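## Task

Unclip the two-pole breaker labelled C32 from the DIN rail and place it in the tray, with every other device still clipped onto the rail at the end.

## Robot and tools

ROBOT. Two 6-joint arms, left_arm and right_arm, each ending in a two-finger parallel gripper with a wrist camera. Root links sit at left_arm (+0.001, +0.336, 0) m and right_arm (+0.043, -0.293, 0) m, each yawed under 2 degrees. A camera stand is fixed behind them. Loose objects may occasionally get a small push from outside.

FRAME. All printed positions, orientations (quat_wxyz) and offsets use the scene frame: origin at table-top height halfway between the nominal bases, +x away from the robot over the table, +y toward left_arm, +z up. Arm names do not match left/right in images. Each gripper's fingers point along its own +z and close along its own y. end_effector_position is the spot between the finger pads, roughly 1 cm short of the tips. Reported poses may be off by a few cm, more when reaching far.

execute_actions(actions, cameras). actions is a list of actions; each action is a table of up to 15 rows, one row per 1/30 s step; if shorter, its last row repeats to fill 15. Every row has 14 numbers in [-1, 1]: left_arm dx, dy, dz, rx, ry, rz, opening, then right_arm in the same order. Always send all 14. dx..rz are offsets, not poses: measured along scene axes from that arm's Hand target as it was when the action began; every row in an action refers to that same start, but the next action or call starts from the new Hand target, so a repeated offset moves again. Scale: 1.0 = 0.6 m for dx, dy, dz and 180 degrees for the rotation vector (rx, ry, rz), which turns the gripper about its own position. A translation longer than 1.0 gets shortened. opening is absolute: +1 fully open (0.094 m), -1 shut. Each step the commanded orientation is clipped to within 40 degrees of the measured one. Sending six zeros re-requests the current Hand target; a 0 in the opening slot is a real command (half open), so repeat the present opening to keep a gripper as is. cameras: list of names, ["all"] or []; by default images only come with an empty actions list. An empty list also reports the scene number and task.

move(target, speed, blend, opening_speed, grip_force, blocking, cameras). target is one 14-number row or a list of up to 15 such rows, same layout and scale as above; every row is an offset from the Hand target at the move's start, not from the previous row. Paths are straight, end together, last 0.5 to 10 s, and do not avoid obstacles or the other arm. speed: top speed in m/s, 0.002 to 2.9, default 0.25 (turning up to twice that in rad/s), one value or one per target. blend: corner rounding in m for lists, 0 means stop at each. opening_speed: rate of opening change per second on the -1..1 scale, at least 0.2; use it to close gently. grip_force: per-pad force limit in N, 10 to 50, one value or one per arm, stays set; lower values close slowly. blocking=false returns after about 0.5 s while the move continues. The result adds a move: line: done (within 10 mm and 2 degrees), off_target, moving, held, fault, plus limits such as paced or held. Openings in the first target go out at the start; later ones on arrival.

wait(seconds 0 to 10): lets time pass holding commands. stop(): brakes a running move. zoom_image(camera, region [x0, y0, x1, y1] pixels, at most 504 by 504) enlarges part of the latest image. read_manual: licence texts only. finished_scene(scene 1 to 3): ends the scene irreversibly; after ending scene 1 make no further call in that reply.

CAMERAS. cam_head_left, cam_head_right, cam_high, cam_low, cam_left_wrist, cam_right_wrist, all 672x504.

RESULTS. Per arm: end_effector_position (m), end_effector_quat_wxyz, Hand target (the last commanded pose after clipping; next offsets start here), Tool commands, grip_measured (opening on the -1..1 scale; reads up to 2.5 mm wide when empty, and up to about 3 mm narrower than a hard part when squeezing), grip_effort_nm (gripper motor effort, negative closing; not a pad force), Joint positions (last value is the finger opening in m), joint torques (include arm weight, noisy, joints 1 to 3 wrap at ±28 N m), joint velocities (may read within noise). Action calls also list hand positions at some steps. A gripper often rests a few cm short of its target from friction or load; that is not proof of contact. Send the shortfall as a further offset if needed.

GRIPPING. To hold a hard part, command an opening about 0.06 below its width (more for small or round parts). To release, command well above grip_measured. Pads push roughly 50 to 64 N at full force.

AVOID. Dropping parts or releasing them while moving; fast impacts or hard pushing on the rail, table or fixtures; any arm-to-arm contact or one gripper closing on the other; strain on a wrist camera cable; anything ending on the floor or left off the table; paths passing near an arm's own base (go around it). An arm stopped by an obstacle keeps pressing until commanded back past its gripper. Holding loads, stretching out or pushing at unreachable poses heats motors: MOTOR HOT shows at 75 °C, a fault folds that arm at 90 °C, and at 100 °C it goes limp. Thinking time lets the scene run on.

Each tool is called after "Request:" as name(argument=value, ...), one argument or row to a line, values as JSON.

## Session

Request:
execute_actions(
  actions=[],
)

Scene clock: 0.00 s.
left_arm: end_effector_position=(+0.4042, +0.3198, +0.1197) grip_measured=+1.000 grip_effort_nm=n/a end_effector_quat_wxyz=(+0.624, +0.008, +0.781, -0.007) | right_arm: end_effector_position=(+0.4368, -0.3062, +0.1065) grip_measured=+1.000 grip_effort_nm=n/a end_effector_quat_wxyz=(+0.591, +0.036, +0.806, -0.019)
Joint positions: left_arm=[-0.045 1.556 0.35 0.983 -0.037 -0.009 0.094] | right_arm=[-0.036 1.499 0.345 0.847 0.068 0.034 0.094]
Joint velocities: within noise
Joint torques (N m): no reading
Heat: left arm: 35 °C; right arm: 30 °C.
Hand target: left_arm +0.4059, +0.3197, +0.1247; +0.629, +0.008, +0.777, -0.007 | right_arm +0.4400, -0.3063, +0.1161; +0.602, +0.037, +0.798, -0.019
Tool commands: left_gripper/opening=+1.0 right_gripper/opening=+1.0

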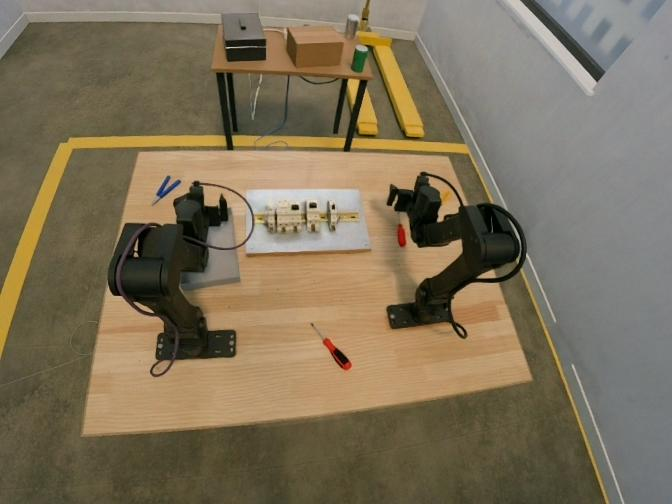

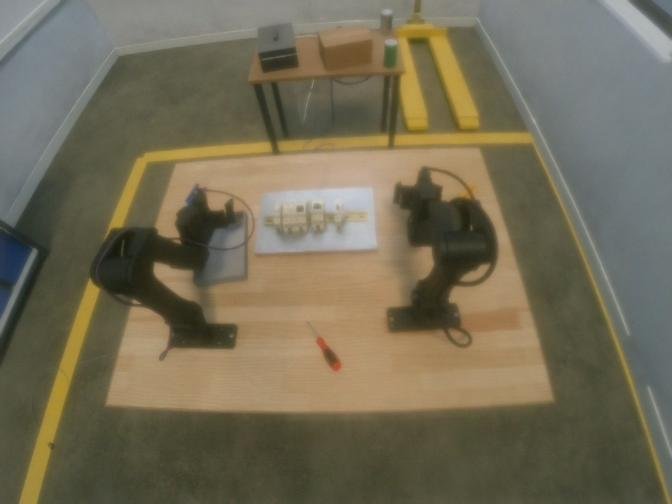

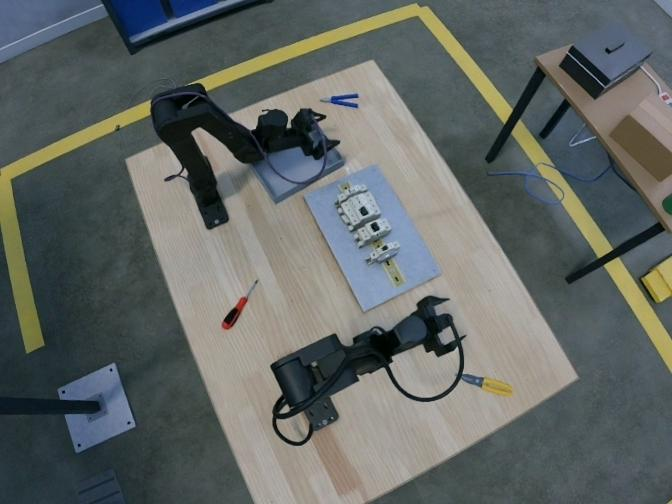

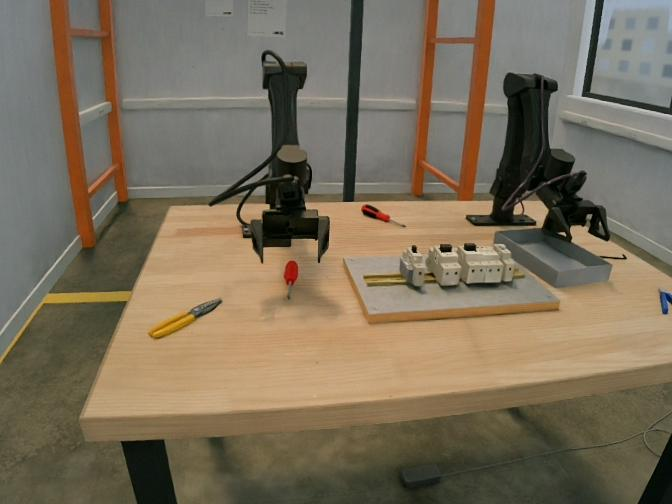

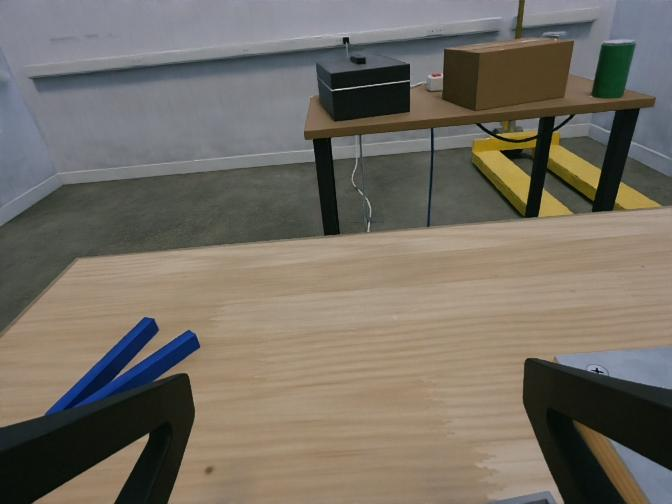

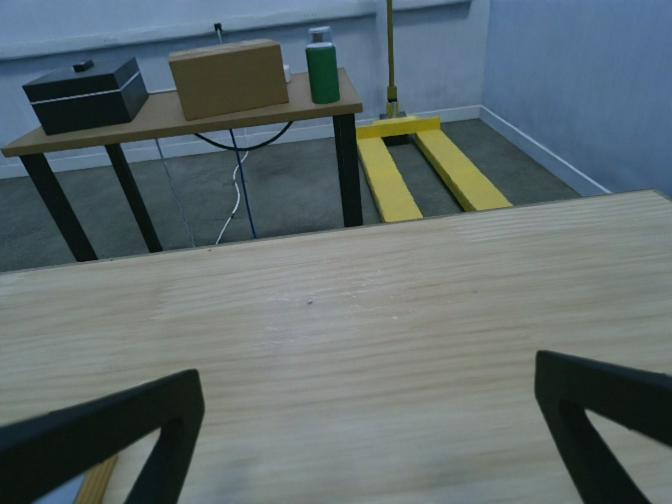

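Request:
zoom_image(
  camera="cam_high",
  region=[310, 160, 440, 310],
)

Request:
zoom_image(
  camera="cam_low",
  region=[340, 220, 560, 330],
)

Request:
zoom_image(
  camera="cam_head_left",
  region=[235, 180, 375, 260],
)

Scaled by 3.360 from the camera's 672x504 image, which has a finer 960x720 frame.

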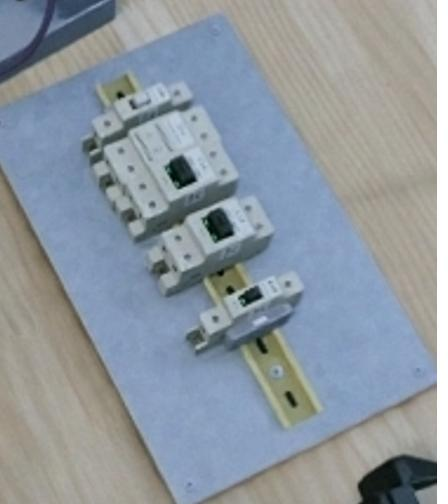

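Scaled by 2.291 from the camera's 672x504 image, which has a finer 960x720 frame.

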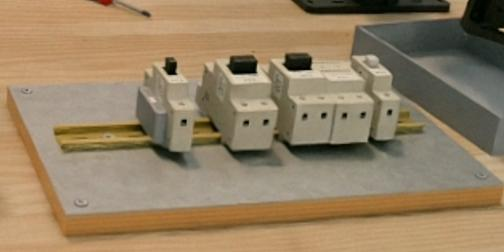

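Scaled by 3.600 from the camera's 672x504 image, which has a finer 960x720 frame.

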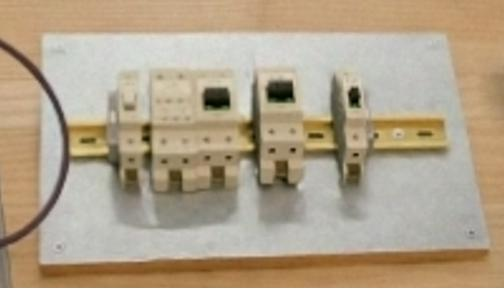

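Request:
move(
  target=[0,0,0,0,0,0,1, -0.033,0.46,0.29,0,0.41,0,1],
  cameras=["cam_right_wrist","cam_low"],
)

Scene clock: 43.47 s.
left_arm: end_effector_position=(+0.4042, +0.3198, +0.1197) grip_measured=+1.000 grip_effort_nm=0.01 end_effector_quat_wxyz=(+0.624, +0.008, +0.781, -0.007) | right_arm: end_effector_position=(+0.4157, -0.0311, +0.2920) grip_measured=+1.000 grip_effort_nm=-0.01 end_effector_quat_wxyz=(+0.213, +0.003, +0.971, +0.110)
Joint positions: left_arm=[-0.045 1.556 0.35 0.983 -0.037 -0.009 0.094] | right_arm=[0.61 2.084 2.56 -1.569 0.078 0.628 0.094]
Joint torques (N m): left_arm=[-0.06 -5.98 5.23 1.31 0 -0.02] | right_arm=[-0.36 -8.55 6.64 1.06 0.05 0.04]
Heat: left arm: 38 °C; right arm: 33 °C.
Hand target: left_arm +0.4059, +0.3197, +0.1247; +0.629, +0.008, +0.777, -0.007 | right_arm +0.4202, -0.0303, +0.2900; +0.002, +0.018, +0.999, -0.037
Off the commanded pose: left_arm 0.005 m, 1 deg | right_arm 0.005 m, 30 deg.
joint sent to its limit (right arm) — joint 4 (wrist pitch), lower limit. The joint targets are off in orientation, not in position.
move: off_target (right_arm)
Images, in order (width x height): cam_low 672x504, cam_right_wrist 672x504.

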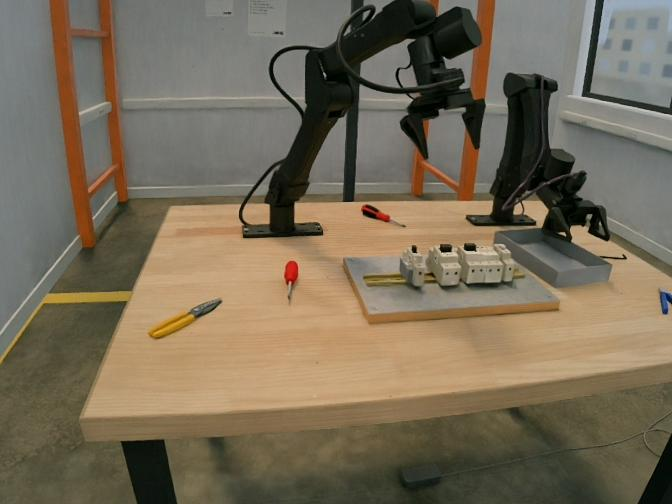

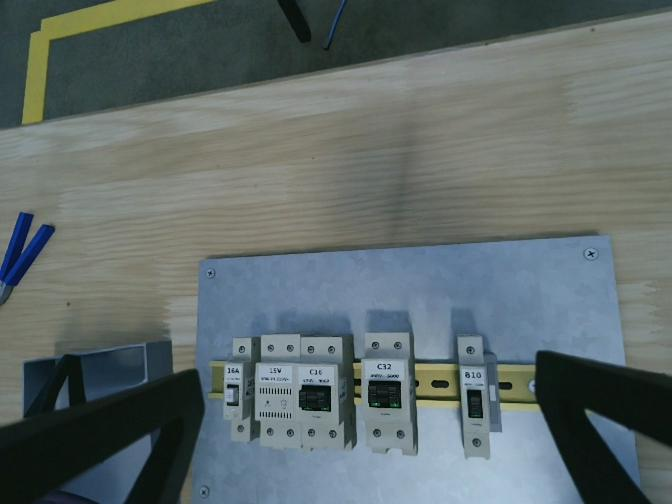

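Request:
execute_actions(
  actions=[],
)

Request:
zoom_image(
  camera="cam_high",
  region=[330, 190, 410, 270],
)

Request:
zoom_image(
  camera="cam_low",
  region=[390, 230, 530, 300],
)

Request:
zoom_image(
  camera="cam_right_wrist",
  region=[220, 310, 500, 480],
)

Request:
zoom_image(
  camera="cam_head_left",
  region=[260, 190, 340, 250],
)

Scene clock: 88.47 s.
left_arm: end_effector_position=(+0.4042, +0.3198, +0.1197) grip_measured=+1.000 grip_effort_nm=0.01 end_effector_quat_wxyz=(+0.624, +0.008, +0.781, -0.007) | right_arm: end_effector_position=(+0.4156, -0.0310, +0.2920) grip_measured=+1.000 grip_effort_nm=0.00 end_effector_quat_wxyz=(+0.213, +0.003, +0.971, +0.110)
Joint positions: left_arm=[-0.045 1.556 0.35 0.983 -0.037 -0.009 0.094] | right_arm=[0.61 2.084 2.56 -1.569 0.078 0.628 0.094]
Joint velocities: within noise
Joint torques (N m): left_arm=[-0.06 -5.94 5.24 1.31 0 -0.05] | right_arm=[-0.38 -8.55 6.64 1.07 0.07 0.04]
Heat: left arm: 40 °C; right arm: 32 °C.
Hand target: left_arm +0.4059, +0.3197, +0.1247; +0.629, +0.008, +0.777, -0.007 | right_arm +0.4202, -0.0303, +0.2900; +0.002, +0.018, +0.999, -0.037
Tool commands: left_gripper/opening=+1.0 right_gripper/opening=+1.0
Off the commanded pose: left_arm 0.005 m, 1 deg | right_arm 0.005 m, 30 deg.

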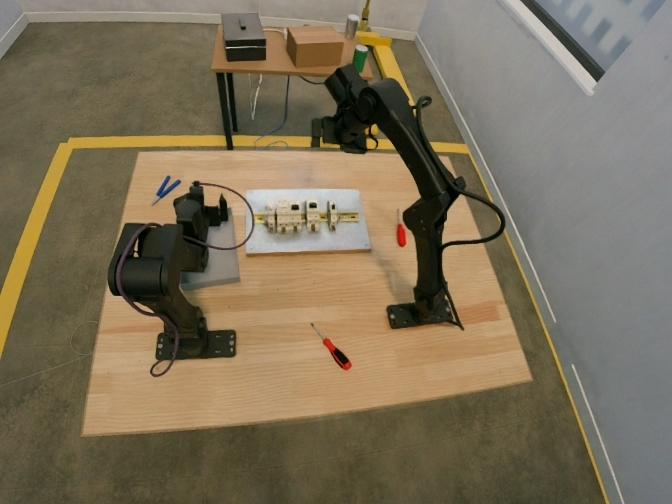

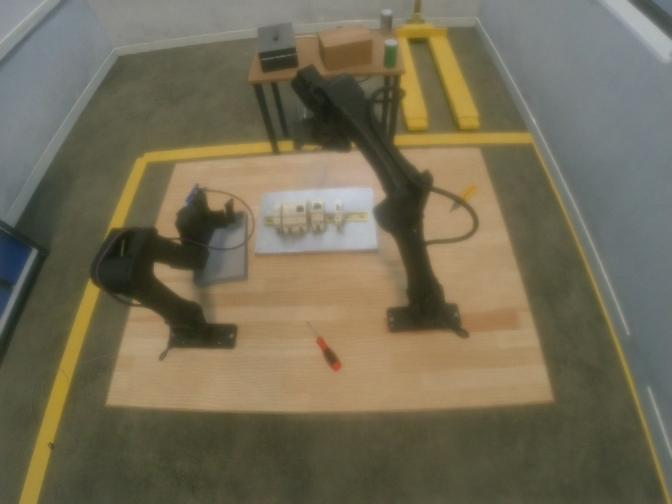

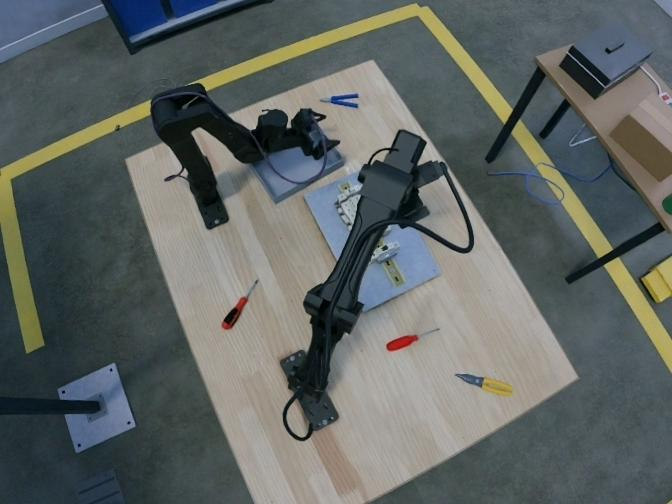

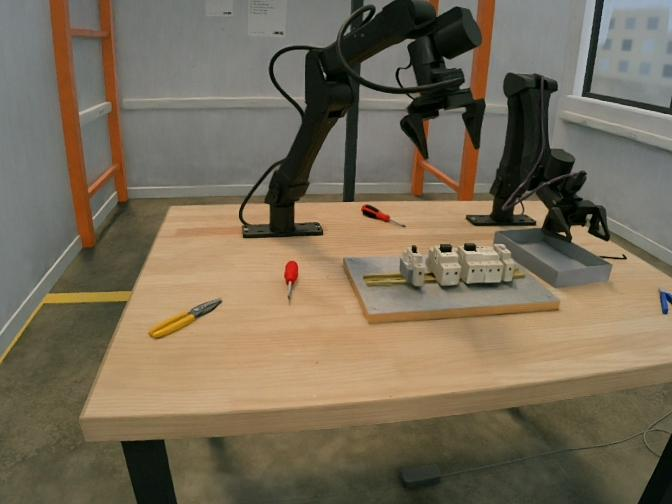

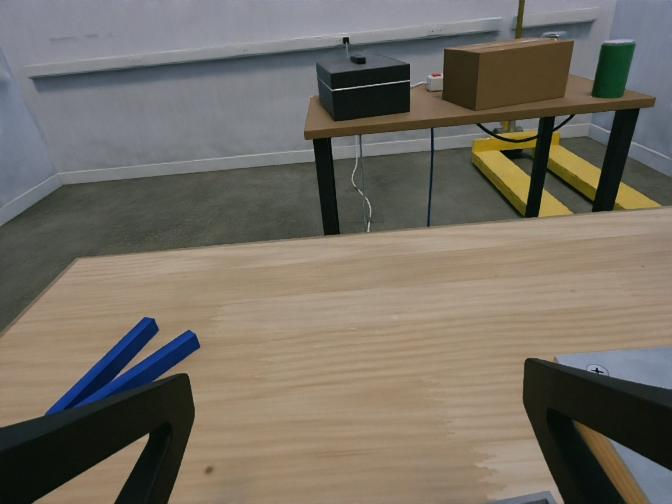

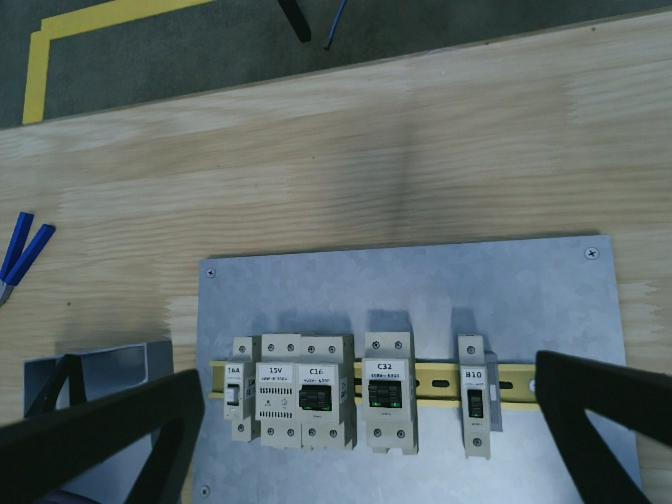

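Scaled by 6.300 from the camera's 672x504 image, which has a finer 960x720 frame.

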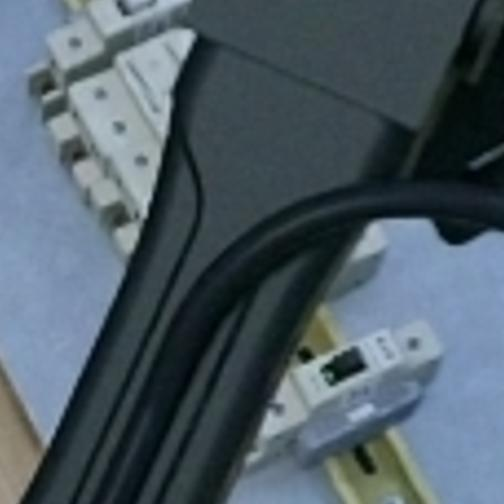

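Scaled by 3.600 from the camera's 672x504 image, which has a finer 960x720 frame.

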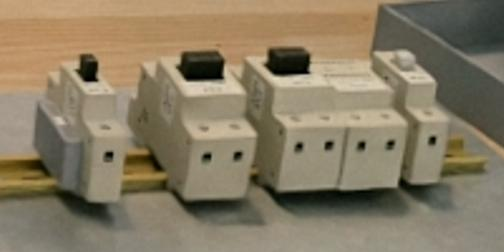

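Scaled by 1.800 from the camera's 672x504 image, which has a finer 960x720 frame.

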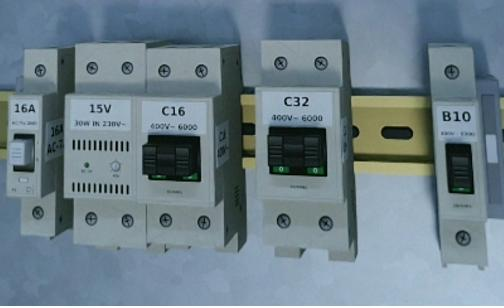

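Scaled by 6.300 from the camera's 672x504 image, which has a finer 960x720 frame.

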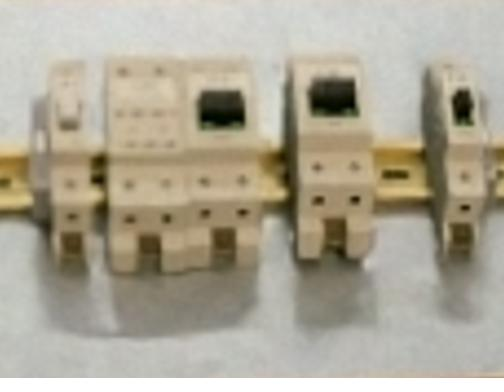

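Request:
move(
  target=[
    [-0.15,-0.1,0.16,0,0.183,0,1,0,-0.5,0,0,-0.15,0,1],
    [-0.26,-0.528,0.1,0,0.183,0,1,-0.1,-0.5,0,0,-0.15,0,1],
  ],
  blend=0.03,
  speed=0.4,
  cameras=["cam_left_wrist","cam_high"],
)

Request:
zoom_image(
  camera="cam_left_wrist",
  region=[150, 100, 550, 400],
)

Request:
zoom_image(
  camera="cam_high",
  region=[200, 90, 450, 290],
)

Scene clock: 132.33 s.
left_arm: end_effector_position=(+0.2447, +0.0037, +0.1855) grip_measured=+1.000 grip_effort_nm=0.01 end_effector_quat_wxyz=(+0.376, +0.011, +0.926, -0.022) | right_arm: end_effector_position=(+0.3631, -0.3297, +0.2824) grip_measured=+1.000 grip_effort_nm=-0.01 end_effector_quat_wxyz=(+0.218, +0.026, +0.975, -0.032)
Joint positions: left_arm=[-1.208 1.748 1.513 -0.959 -0.692 -1.063 0.094] | right_arm=[-0.132 1.484 1.772 -1.416 0.031 -0.054 0.094]
Joint torques (N m): left_arm=[0.24 -6.54 8.21 0.27 -0.5 -0.13] | right_arm=[-0.5 -8.16 3.81 1.28 -0.03 -0.07]
Heat: left arm: 41 °C; right arm: 32 °C.
Hand target: left_arm +0.2498, +0.0029, +0.1847; +0.383, +0.006, +0.924, -0.009 | right_arm +0.3602, -0.3303, +0.2901; +0.236, +0.026, +0.971, -0.032
Off the commanded pose: left_arm 0.005 m, 2 deg | right_arm 0.008 m, 2 deg.
move: done
Images, in order (width x height): cam_high 672x504, cam_left_wrist 672x504.

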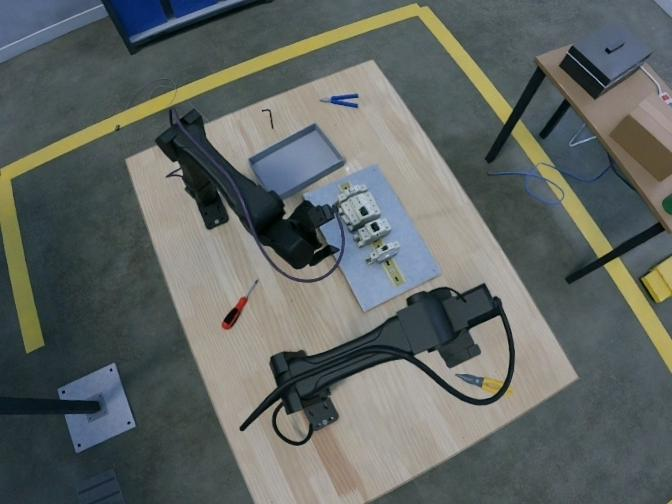

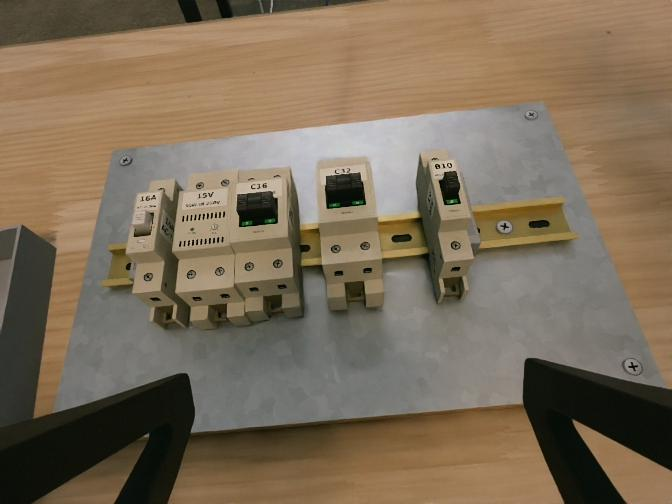

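Scaled by 1.260 from the camera's 672x504 image, which has a finer 960x720 frame.

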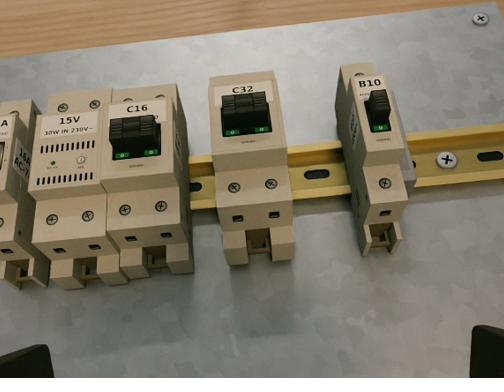

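Scaled by 2.016 from the camera's 672x504 image, which has a finer 960x720 frame.

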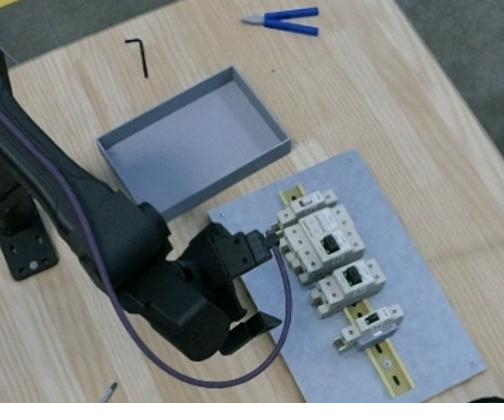

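Request:
move(
  target=[0.092,0,-0.151,0.0103,0,0.0118,-0.02,0,0,0,0,0,0,1],
  cameras=["cam_left_wrist","cam_low"],
)

Request:
zoom_image(
  camera="cam_left_wrist",
  region=[150, 150, 550, 500],
)

Request:
zoom_image(
  camera="cam_low",
  region=[390, 200, 550, 310],
)

Scene clock: 189.83 s.
left_arm: end_effector_position=(+0.3030, +0.0045, +0.0987) grip_measured=-0.017 grip_effort_nm=-0.15 end_effector_quat_wxyz=(+0.381, -0.007, +0.924, +0.011) | right_arm: end_effector_position=(+0.3631, -0.3297, +0.2824) grip_measured=+1.000 grip_effort_nm=0.00 end_effector_quat_wxyz=(+0.218, +0.026, +0.975, -0.032)
Joint positions: left_arm=[-1.078 1.922 1.379 -0.625 -0.691 -0.962 0.046] | right_arm=[-0.132 1.484 1.772 -1.416 0.031 -0.054 0.094]
Joint torques (N m): left_arm=[0.12 -8.95 5.96 0.57 -0.29 0.04] | right_arm=[-0.53 -8.14 3.84 1.28 -0.03 -0.06]
Heat: left arm: 39 °C; right arm: 32 °C.
Hand target: left_arm +0.3050, +0.0029, +0.0942; +0.383, -0.005, +0.924, +0.013 | right_arm +0.3602, -0.3303, +0.2901; +0.236, +0.026, +0.971, -0.032
Off the commanded pose: left_arm 0.005 m, 0 deg | right_arm 0.008 m, 2 deg.
move: done
Images, in order (width x height): cam_low 672x504, cam_left_wrist 672x504.

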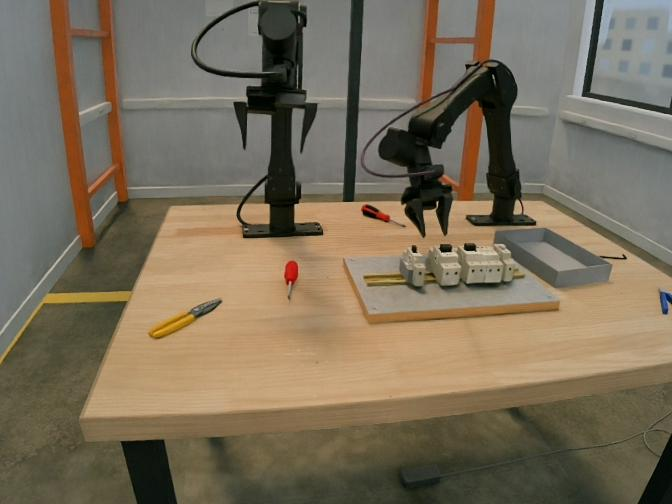

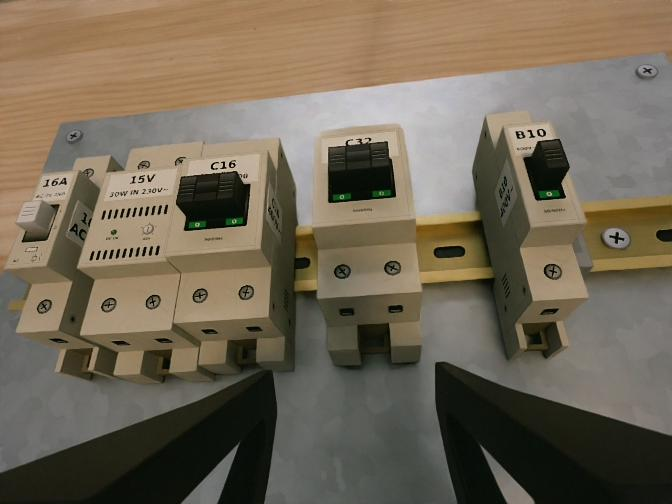

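Scaled by 1.260 from the camera's 672x504 image, which has a finer 960x720 frame.

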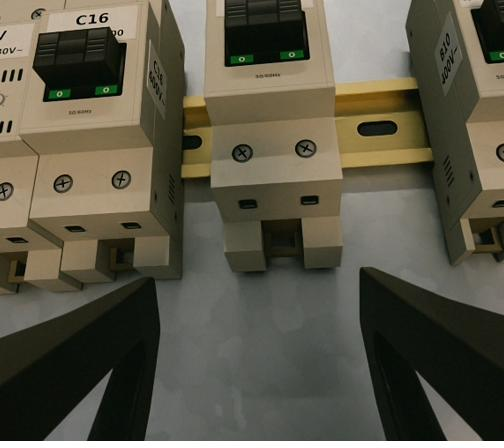

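Scaled by 3.150 from the camera's 672x504 image, which has a finer 960x720 frame.

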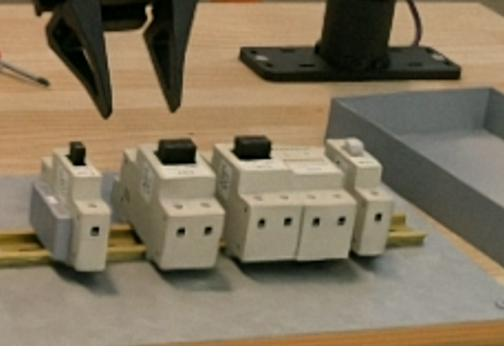

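Request:
move(
  target=[
    [0.01,-0.0095,-0.012,0,0,0,-0.02,0,0,0,0,0,0,1],
    [0.078,-0.0095,-0.0625,0,0,0,-0.02,0,0,0,0,0,0,1],
  ],
  speed=0.1,
  blend=0.005,
  cameras=["cam_left_wrist","cam_low"],
)

Request:
zoom_image(
  camera="cam_low",
  region=[390, 200, 550, 310],
)

Scene clock: 221.40 s.
left_arm: end_effector_position=(+0.3451, +0.0018, +0.0593) grip_measured=-0.017 grip_effort_nm=-0.14 end_effector_quat_wxyz=(+0.379, -0.003, +0.925, +0.014) | right_arm: end_effector_position=(+0.3631, -0.3297, +0.2824) grip_measured=+1.000 grip_effort_nm=0.00 end_effector_quat_wxyz=(+0.218, +0.026, +0.975, -0.032)
Joint positions: left_arm=[-0.987 2.05 1.393 -0.454 -0.651 -0.852 0.046] | right_arm=[-0.132 1.484 1.772 -1.416 0.031 -0.054 0.094]
Joint torques (N m): left_arm=[0.4 -8.94 7.57 0.66 -0.29 0.05] | right_arm=[-0.53 -8.16 3.82 1.28 -0.03 -0.07]
Heat: left arm: 37 °C; right arm: 32 °C.
Hand target: left_arm +0.3518, -0.0029, +0.0567; +0.383, -0.005, +0.924, +0.013 | right_arm +0.3602, -0.3303, +0.2901; +0.236, +0.026, +0.971, -0.032
Off the commanded pose: left_arm 0.009 m, 1 deg | right_arm 0.008 m, 2 deg.
move: done
Images, in order (width x height): cam_low 672x504, cam_left_wrist 672x504.

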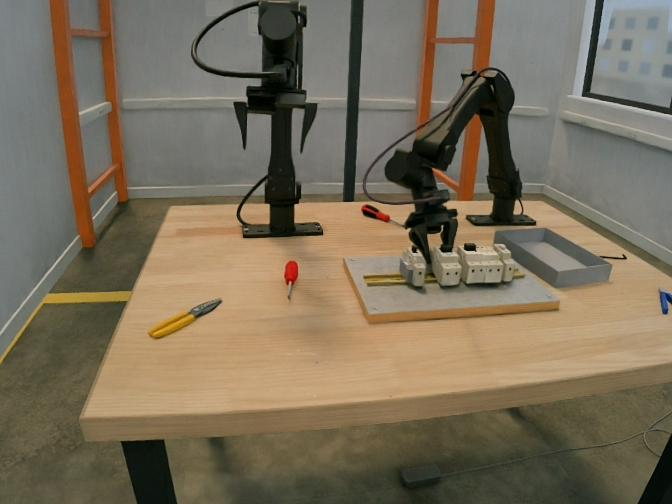

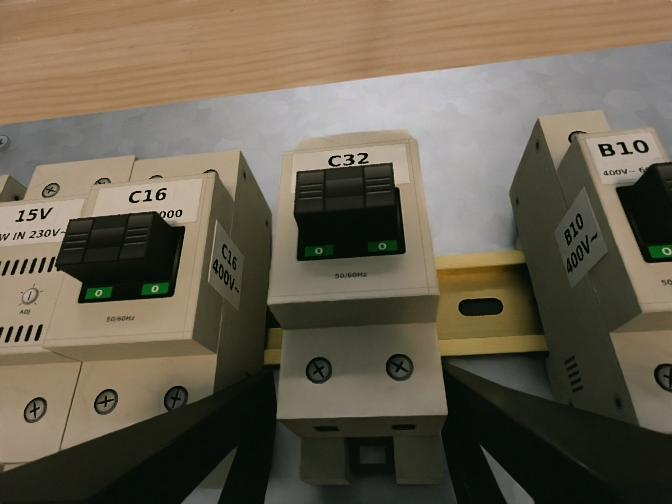

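Scaled by 3.150 from the camera's 672x504 image, which has a finer 960x720 frame.

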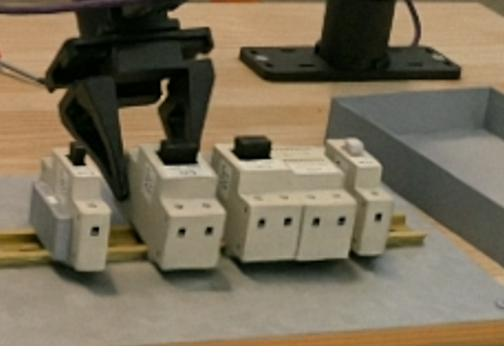

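Request:
move(
  target=[0.07,0,0.005,0,0,0,-0.6,0,0,0,0,0,0,1],
  opening_speed=0.4,
  speed=0.05,
  cameras=[],
)

Scene clock: 229.17 s.
left_arm: end_effector_position=(+0.3673, +0.0006, +0.0650) grip_measured=-0.233 grip_effort_nm=-1.02 end_effector_quat_wxyz=(+0.361, -0.001, +0.933, +0.012) | right_arm: end_effector_position=(+0.3631, -0.3297, +0.2824) grip_measured=+1.000 grip_effort_nm=0.00 end_effector_quat_wxyz=(+0.218, +0.026, +0.975, -0.032)
Joint positions: left_arm=[-0.933 2.089 1.497 -0.512 -0.594 -0.805 0.036] | right_arm=[-0.132 1.484 1.772 -1.416 0.031 -0.054 0.094]
Joint torques (N m): left_arm=[2.76 -7.47 8.46 1.19 -0.46 0.35] | right_arm=[-0.53 -8.16 3.84 1.28 -0.04 -0.07]
Heat: left arm: 37 °C; right arm: 32 °C.
Hand target: left_arm +0.3937, -0.0028, +0.0596; +0.383, -0.005, +0.924, +0.013 | right_arm +0.3602, -0.3303, +0.2901; +0.236, +0.026, +0.971, -0.032
Off the commanded pose: left_arm 0.027 m, 3 deg | right_arm 0.008 m, 2 deg.
move: off_target (left_arm)
No camera images: "cameras" was empty.

Request:
move(
  target=[
    [-0.035,0,0.011,0,0,0,-0.02,0,0,0,0,0,0,1],
    [-0.075,0,0.011,0,0,0,-0.02,0,0,0,0,0,0,1],
    [-0.075,0,0.011,0,0,0,-0.6,0,0,0,0,0,0,1],
  ],
  opening_speed=0.5,
  speed=0.05,
  cameras=["cam_left_wrist"],
)

Scene clock: 239.83 s.
left_arm: end_effector_position=(+0.3492, -0.0027, +0.0526) grip_measured=-0.223 grip_effort_nm=-1.02 end_effector_quat_wxyz=(+0.370, -0.006, +0.929, +0.017) | right_arm: end_effector_position=(+0.3631, -0.3297, +0.2824) grip_measured=+1.000 grip_effort_nm=0.00 end_effector_quat_wxyz=(+0.218, +0.026, +0.975, -0.032)
Joint positions: left_arm=[-0.982 2.089 1.436 -0.476 -0.639 -0.86 0.037] | right_arm=[-0.132 1.484 1.772 -1.416 0.031 -0.054 0.094]
Joint torques (N m): left_arm=[-0.5 -13.89 5.23 0.54 -0.43 0.05] | right_arm=[-0.53 -8.16 3.85 1.27 -0.03 -0.07]
Heat: left arm: 38 °C; right arm: 32 °C.
Hand target: left_arm +0.3489, -0.0028, +0.0663; +0.383, -0.005, +0.924, +0.013 | right_arm +0.3602, -0.3303, +0.2901; +0.236, +0.026, +0.971, -0.032
Off the commanded pose: left_arm 0.014 m, 2 deg | right_arm 0.008 m, 2 deg.
move: off_target (left_arm); target 3's new opening was sent with left_arm's hand 0.014 m and 2 deg from that target
Images, in order (width x height): cam_left_wrist 672x504.

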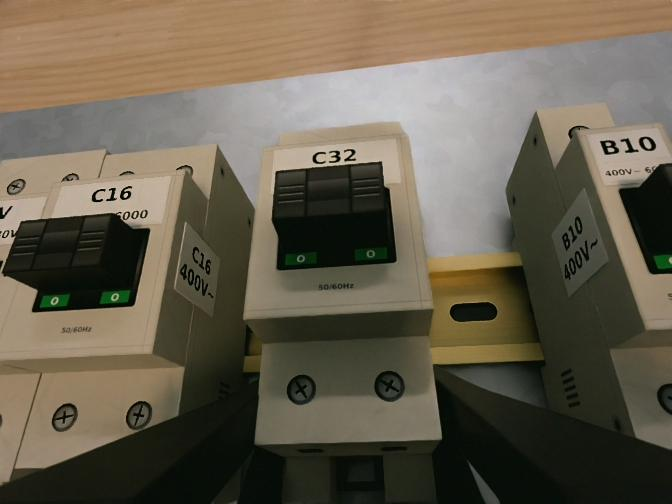

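Request:
move(
  target=[
    [0.008,0,0.03,0,0.05,0,-0.6,0,0,0,0,0,0,1],
    [0.018,0,0.06,0,0.12,0,-0.6,0,0,0,0,0,0,1],
  ],
  speed=0.06,
  blend=0.01,
  cameras=["cam_left_wrist","cam_low"],
)

Request:
zoom_image(
  camera="cam_low",
  region=[390, 200, 550, 310],
)

Scene clock: 253.93 s.
left_arm: end_effector_position=(+0.3544, -0.0022, +0.0668) grip_measured=-0.235 grip_effort_nm=-1.02 end_effector_quat_wxyz=(+0.178, -0.017, +0.984, +0.006) | right_arm: end_effector_position=(+0.3631, -0.3297, +0.2824) grip_measured=+1.000 grip_effort_nm=0.00 end_effector_quat_wxyz=(+0.218, +0.026, +0.975, -0.032)
Joint positions: left_arm=[-0.853 2.23 1.898 -1.015 -0.283 -0.871 0.036] | right_arm=[-0.132 1.484 1.772 -1.416 0.031 -0.054 0.094]
Joint torques (N m): left_arm=[-0.72 -14.98 11.81 -0.39 -0.55 0.25] | right_arm=[-0.53 -8.17 3.82 1.28 -0.04 -0.08]
Heat: left arm: 37 °C; right arm: 32 °C.
Hand target: left_arm +0.3595, -0.0029, +0.1022; +0.203, -0.003, +0.979, +0.014 | right_arm +0.3602, -0.3303, +0.2901; +0.236, +0.026, +0.971, -0.032
Off the commanded pose: left_arm 0.036 m, 3 deg | right_arm 0.008 m, 2 deg.
move: off_target (left_arm)
Images, in order (width x height): cam_low 672x504, cam_left_wrist 672x504.

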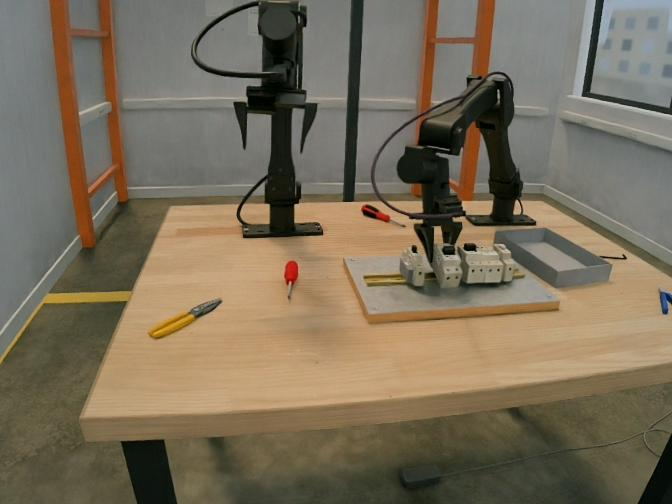

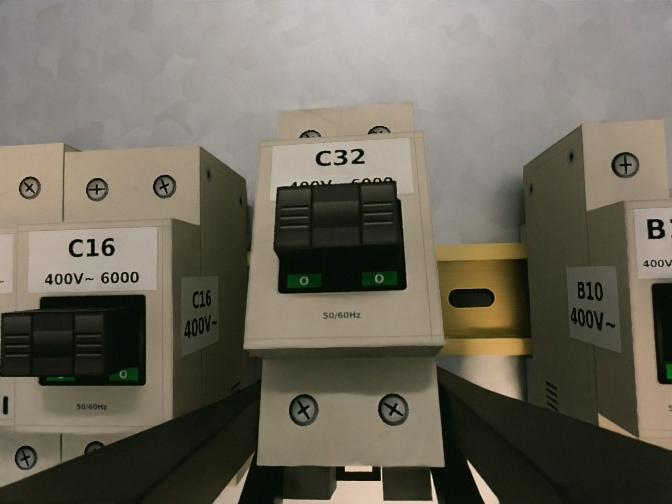

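Scaled by 3.150 from the camera's 672x504 image, which has a finer 960x720 frame.

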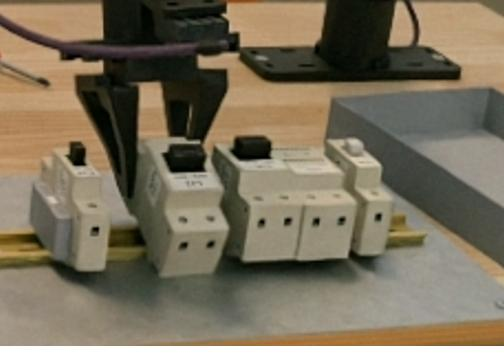

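Request:
move(
  target=[
    [0.03,0,0,0,0.02,0,-0.6,0,0,0,0,0,0,1],
    [0.03,0,0.06,0,0.02,0,-0.6,0,0,0,0,0,0,1],
  ],
  speed=0.08,
  cameras=["cam_left_wrist","cam_low"],
)

Request:
zoom_image(
  camera="cam_low",
  region=[390, 200, 550, 310],
)

Scene clock: 268.47 s.
left_arm: end_effector_position=(+0.3553, -0.0016, +0.0694) grip_measured=-0.235 grip_effort_nm=-1.02 end_effector_quat_wxyz=(+0.098, -0.020, +0.995, +0.018) | right_arm: end_effector_position=(+0.3631, -0.3297, +0.2824) grip_measured=+1.000 grip_effort_nm=0.00 end_effector_quat_wxyz=(+0.218, +0.026, +0.975, -0.032)
Joint positions: left_arm=[-0.811 2.38 2.2 -1.286 -0.171 -0.856 0.036] | right_arm=[-0.132 1.484 1.772 -1.416 0.031 -0.054 0.094]
Joint torques (N m): left_arm=[-0.64 -19.4 14.78 -0.45 -0.98 0.37] | right_arm=[-0.53 -8.16 3.84 1.28 -0.04 -0.07]
Heat: left arm: 40 °C; right arm: 32 °C.
Hand target: left_arm +0.3776, -0.0029, +0.1382; +0.172, -0.002, +0.985, +0.014 | right_arm +0.3602, -0.3303, +0.2901; +0.236, +0.026, +0.971, -0.032
Off the commanded pose: left_arm 0.072 m, 9 deg | right_arm 0.008 m, 2 deg.
move: off_target (left_arm)
Images, in order (width x height): cam_low 672x504, cam_left_wrist 672x504.

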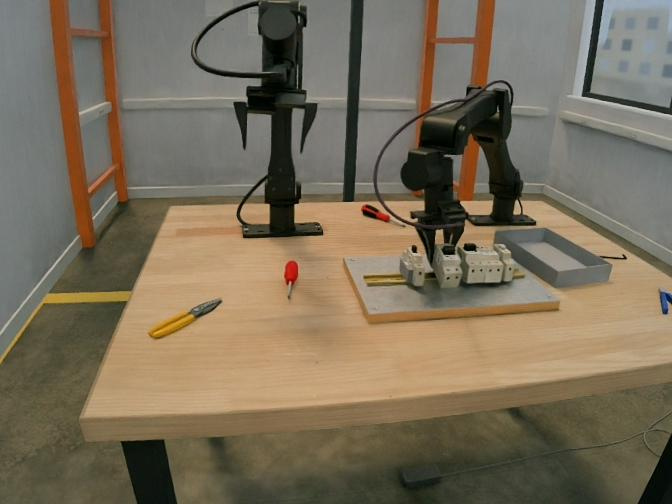

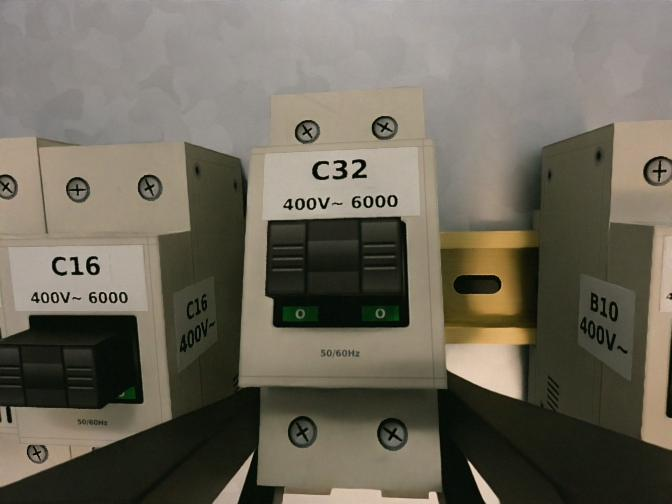

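Scaled by 3.150 from the camera's 672x504 image, which has a finer 960x720 frame.

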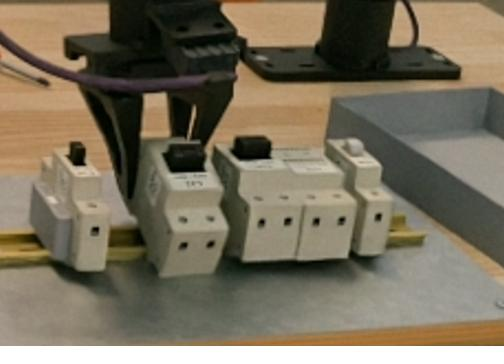

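Request:
move(
  target=[
    [0.0,0,-0.09,0,0.0,0,-0.6,0,0,0,0,0,0,1],
    [0.045,0,-0.085,0,0.0,0,-0.6,0,0,0,0,0,0,1],
  ],
  speed=0.1,
  blend=0.01,
  cameras=["cam_left_wrist","cam_low"],
)

Request:
zoom_image(
  camera="cam_low",
  region=[390, 200, 550, 310],
)

Scene clock: 292.77 s.
left_arm: end_effector_position=(+0.3593, +0.0014, +0.0656) grip_measured=-0.235 grip_effort_nm=-1.02 end_effector_quat_wxyz=(+0.091, -0.022, +0.995, +0.019) | right_arm: end_effector_position=(+0.3631, -0.3297, +0.2824) grip_measured=+1.000 grip_effort_nm=0.00 end_effector_quat_wxyz=(+0.218, +0.026, +0.975, -0.032)
Joint positions: left_arm=[-0.797 2.4 2.223 -1.299 -0.16 -0.848 0.036] | right_arm=[-0.132 1.484 1.772 -1.416 0.031 -0.054 0.094]
Joint torques (N m): left_arm=[1.8 -13.29 11.25 0.59 -1.05 0.66] | right_arm=[-0.53 -8.14 3.82 1.28 -0.04 -0.08]
Heat: left arm: 41 °C; right arm: 32 °C.
Hand target: left_arm +0.4045, -0.0029, +0.0872; +0.172, -0.002, +0.985, +0.014 | right_arm +0.3602, -0.3303, +0.2901; +0.236, +0.026, +0.971, -0.032
Off the commanded pose: left_arm 0.050 m, 10 deg | right_arm 0.008 m, 2 deg.
move: off_target (left_arm)
Images, in order (width x height): cam_low 672x504, cam_left_wrist 672x504.

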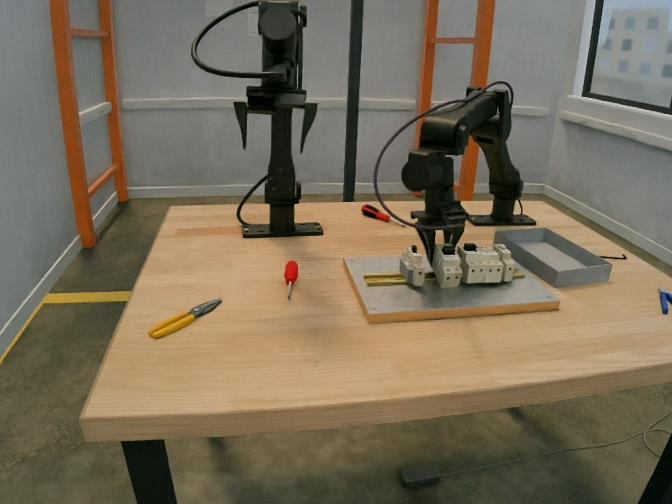

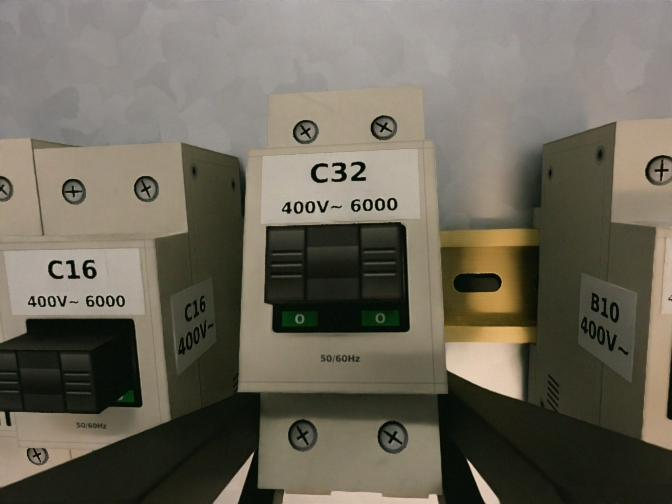

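Scaled by 3.150 from the camera's 672x504 image, which has a finer 960x720 frame.

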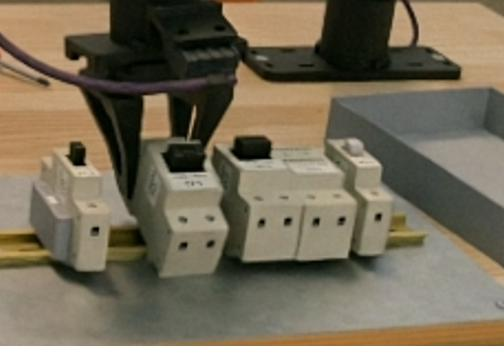

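Request:
move(
  target=[
    [0.02,0,0.07,0,0.1,0,-0.6,0,0,0,0,0,0,1],
    [0.05,0,0.12,0,0.15,0,-0.6,0,0,0,0,0,0,1],
  ],
  speed=0.1,
  blend=0.01,
  cameras=["cam_left_wrist","cam_low"],
)

Request:
zoom_image(
  camera="cam_low",
  region=[390, 200, 550, 310],
)

Scene clock: 321.07 s.
left_arm: end_effector_position=(+0.4286, +0.0034, +0.1376) grip_measured=-0.238 grip_effort_nm=-1.02 end_effector_quat_wxyz=(+0.100, -0.015, +0.988, -0.119) | right_arm: end_effector_position=(+0.3631, -0.3297, +0.2824) grip_measured=+1.000 grip_effort_nm=0.00 end_effector_quat_wxyz=(+0.218, +0.026, +0.975, -0.032)
Joint positions: left_arm=[-0.626 2.596 2.855 -1.526 0.066 -0.681 0.036] | right_arm=[-0.132 1.484 1.772 -1.416 0.031 -0.054 0.094]
Joint torques (N m): left_arm=[-0.29 -16.76 6.16 0.6 0.03 0.07] | right_arm=[-0.53 -8.14 3.84 1.28 -0.03 -0.08]
Heat: left arm: 44 °C; right arm: 32 °C.
Hand target: left_arm +0.4346, -0.0028, +0.1592; -0.063, +0.001, +0.998, +0.014 | right_arm +0.3602, -0.3303, +0.2901; +0.236, +0.026, +0.971, -0.032
Off the commanded pose: left_arm 0.023 m, 24 deg | right_arm 0.008 m, 2 deg.
elbow stopped short (left arm): the move would have taken joint 3 (elbow) straighter than the controller allows.
move: off_target (left_arm)
Images, in order (width x height): cam_low 672x504, cam_left_wrist 672x504.

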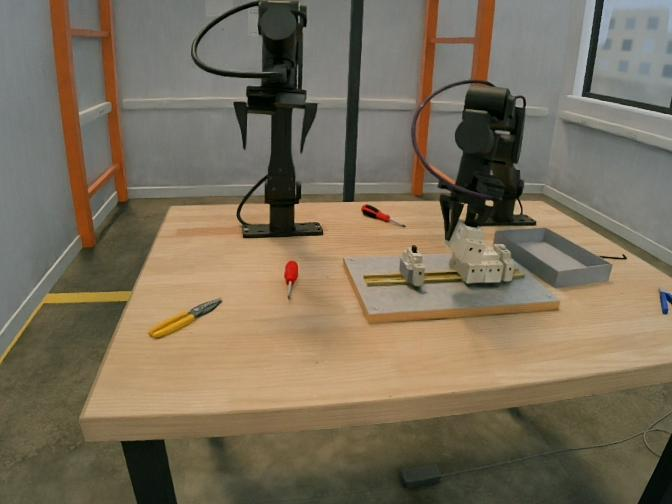

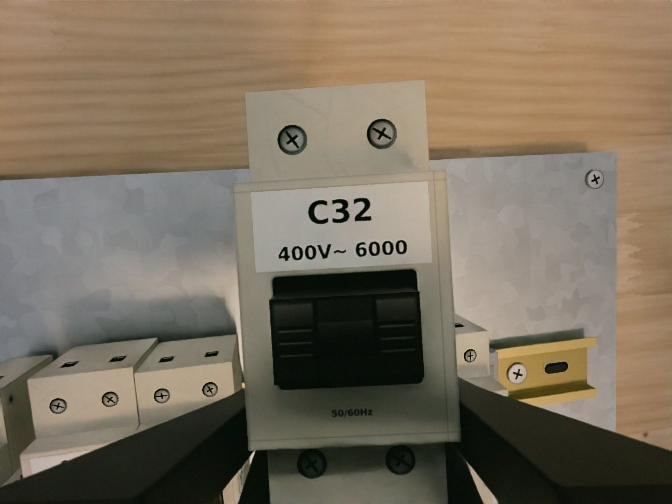

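Scaled by 3.150 from the camera's 672x504 image, which has a finer 960x720 frame.

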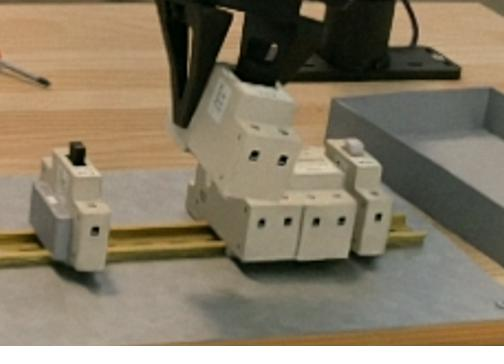

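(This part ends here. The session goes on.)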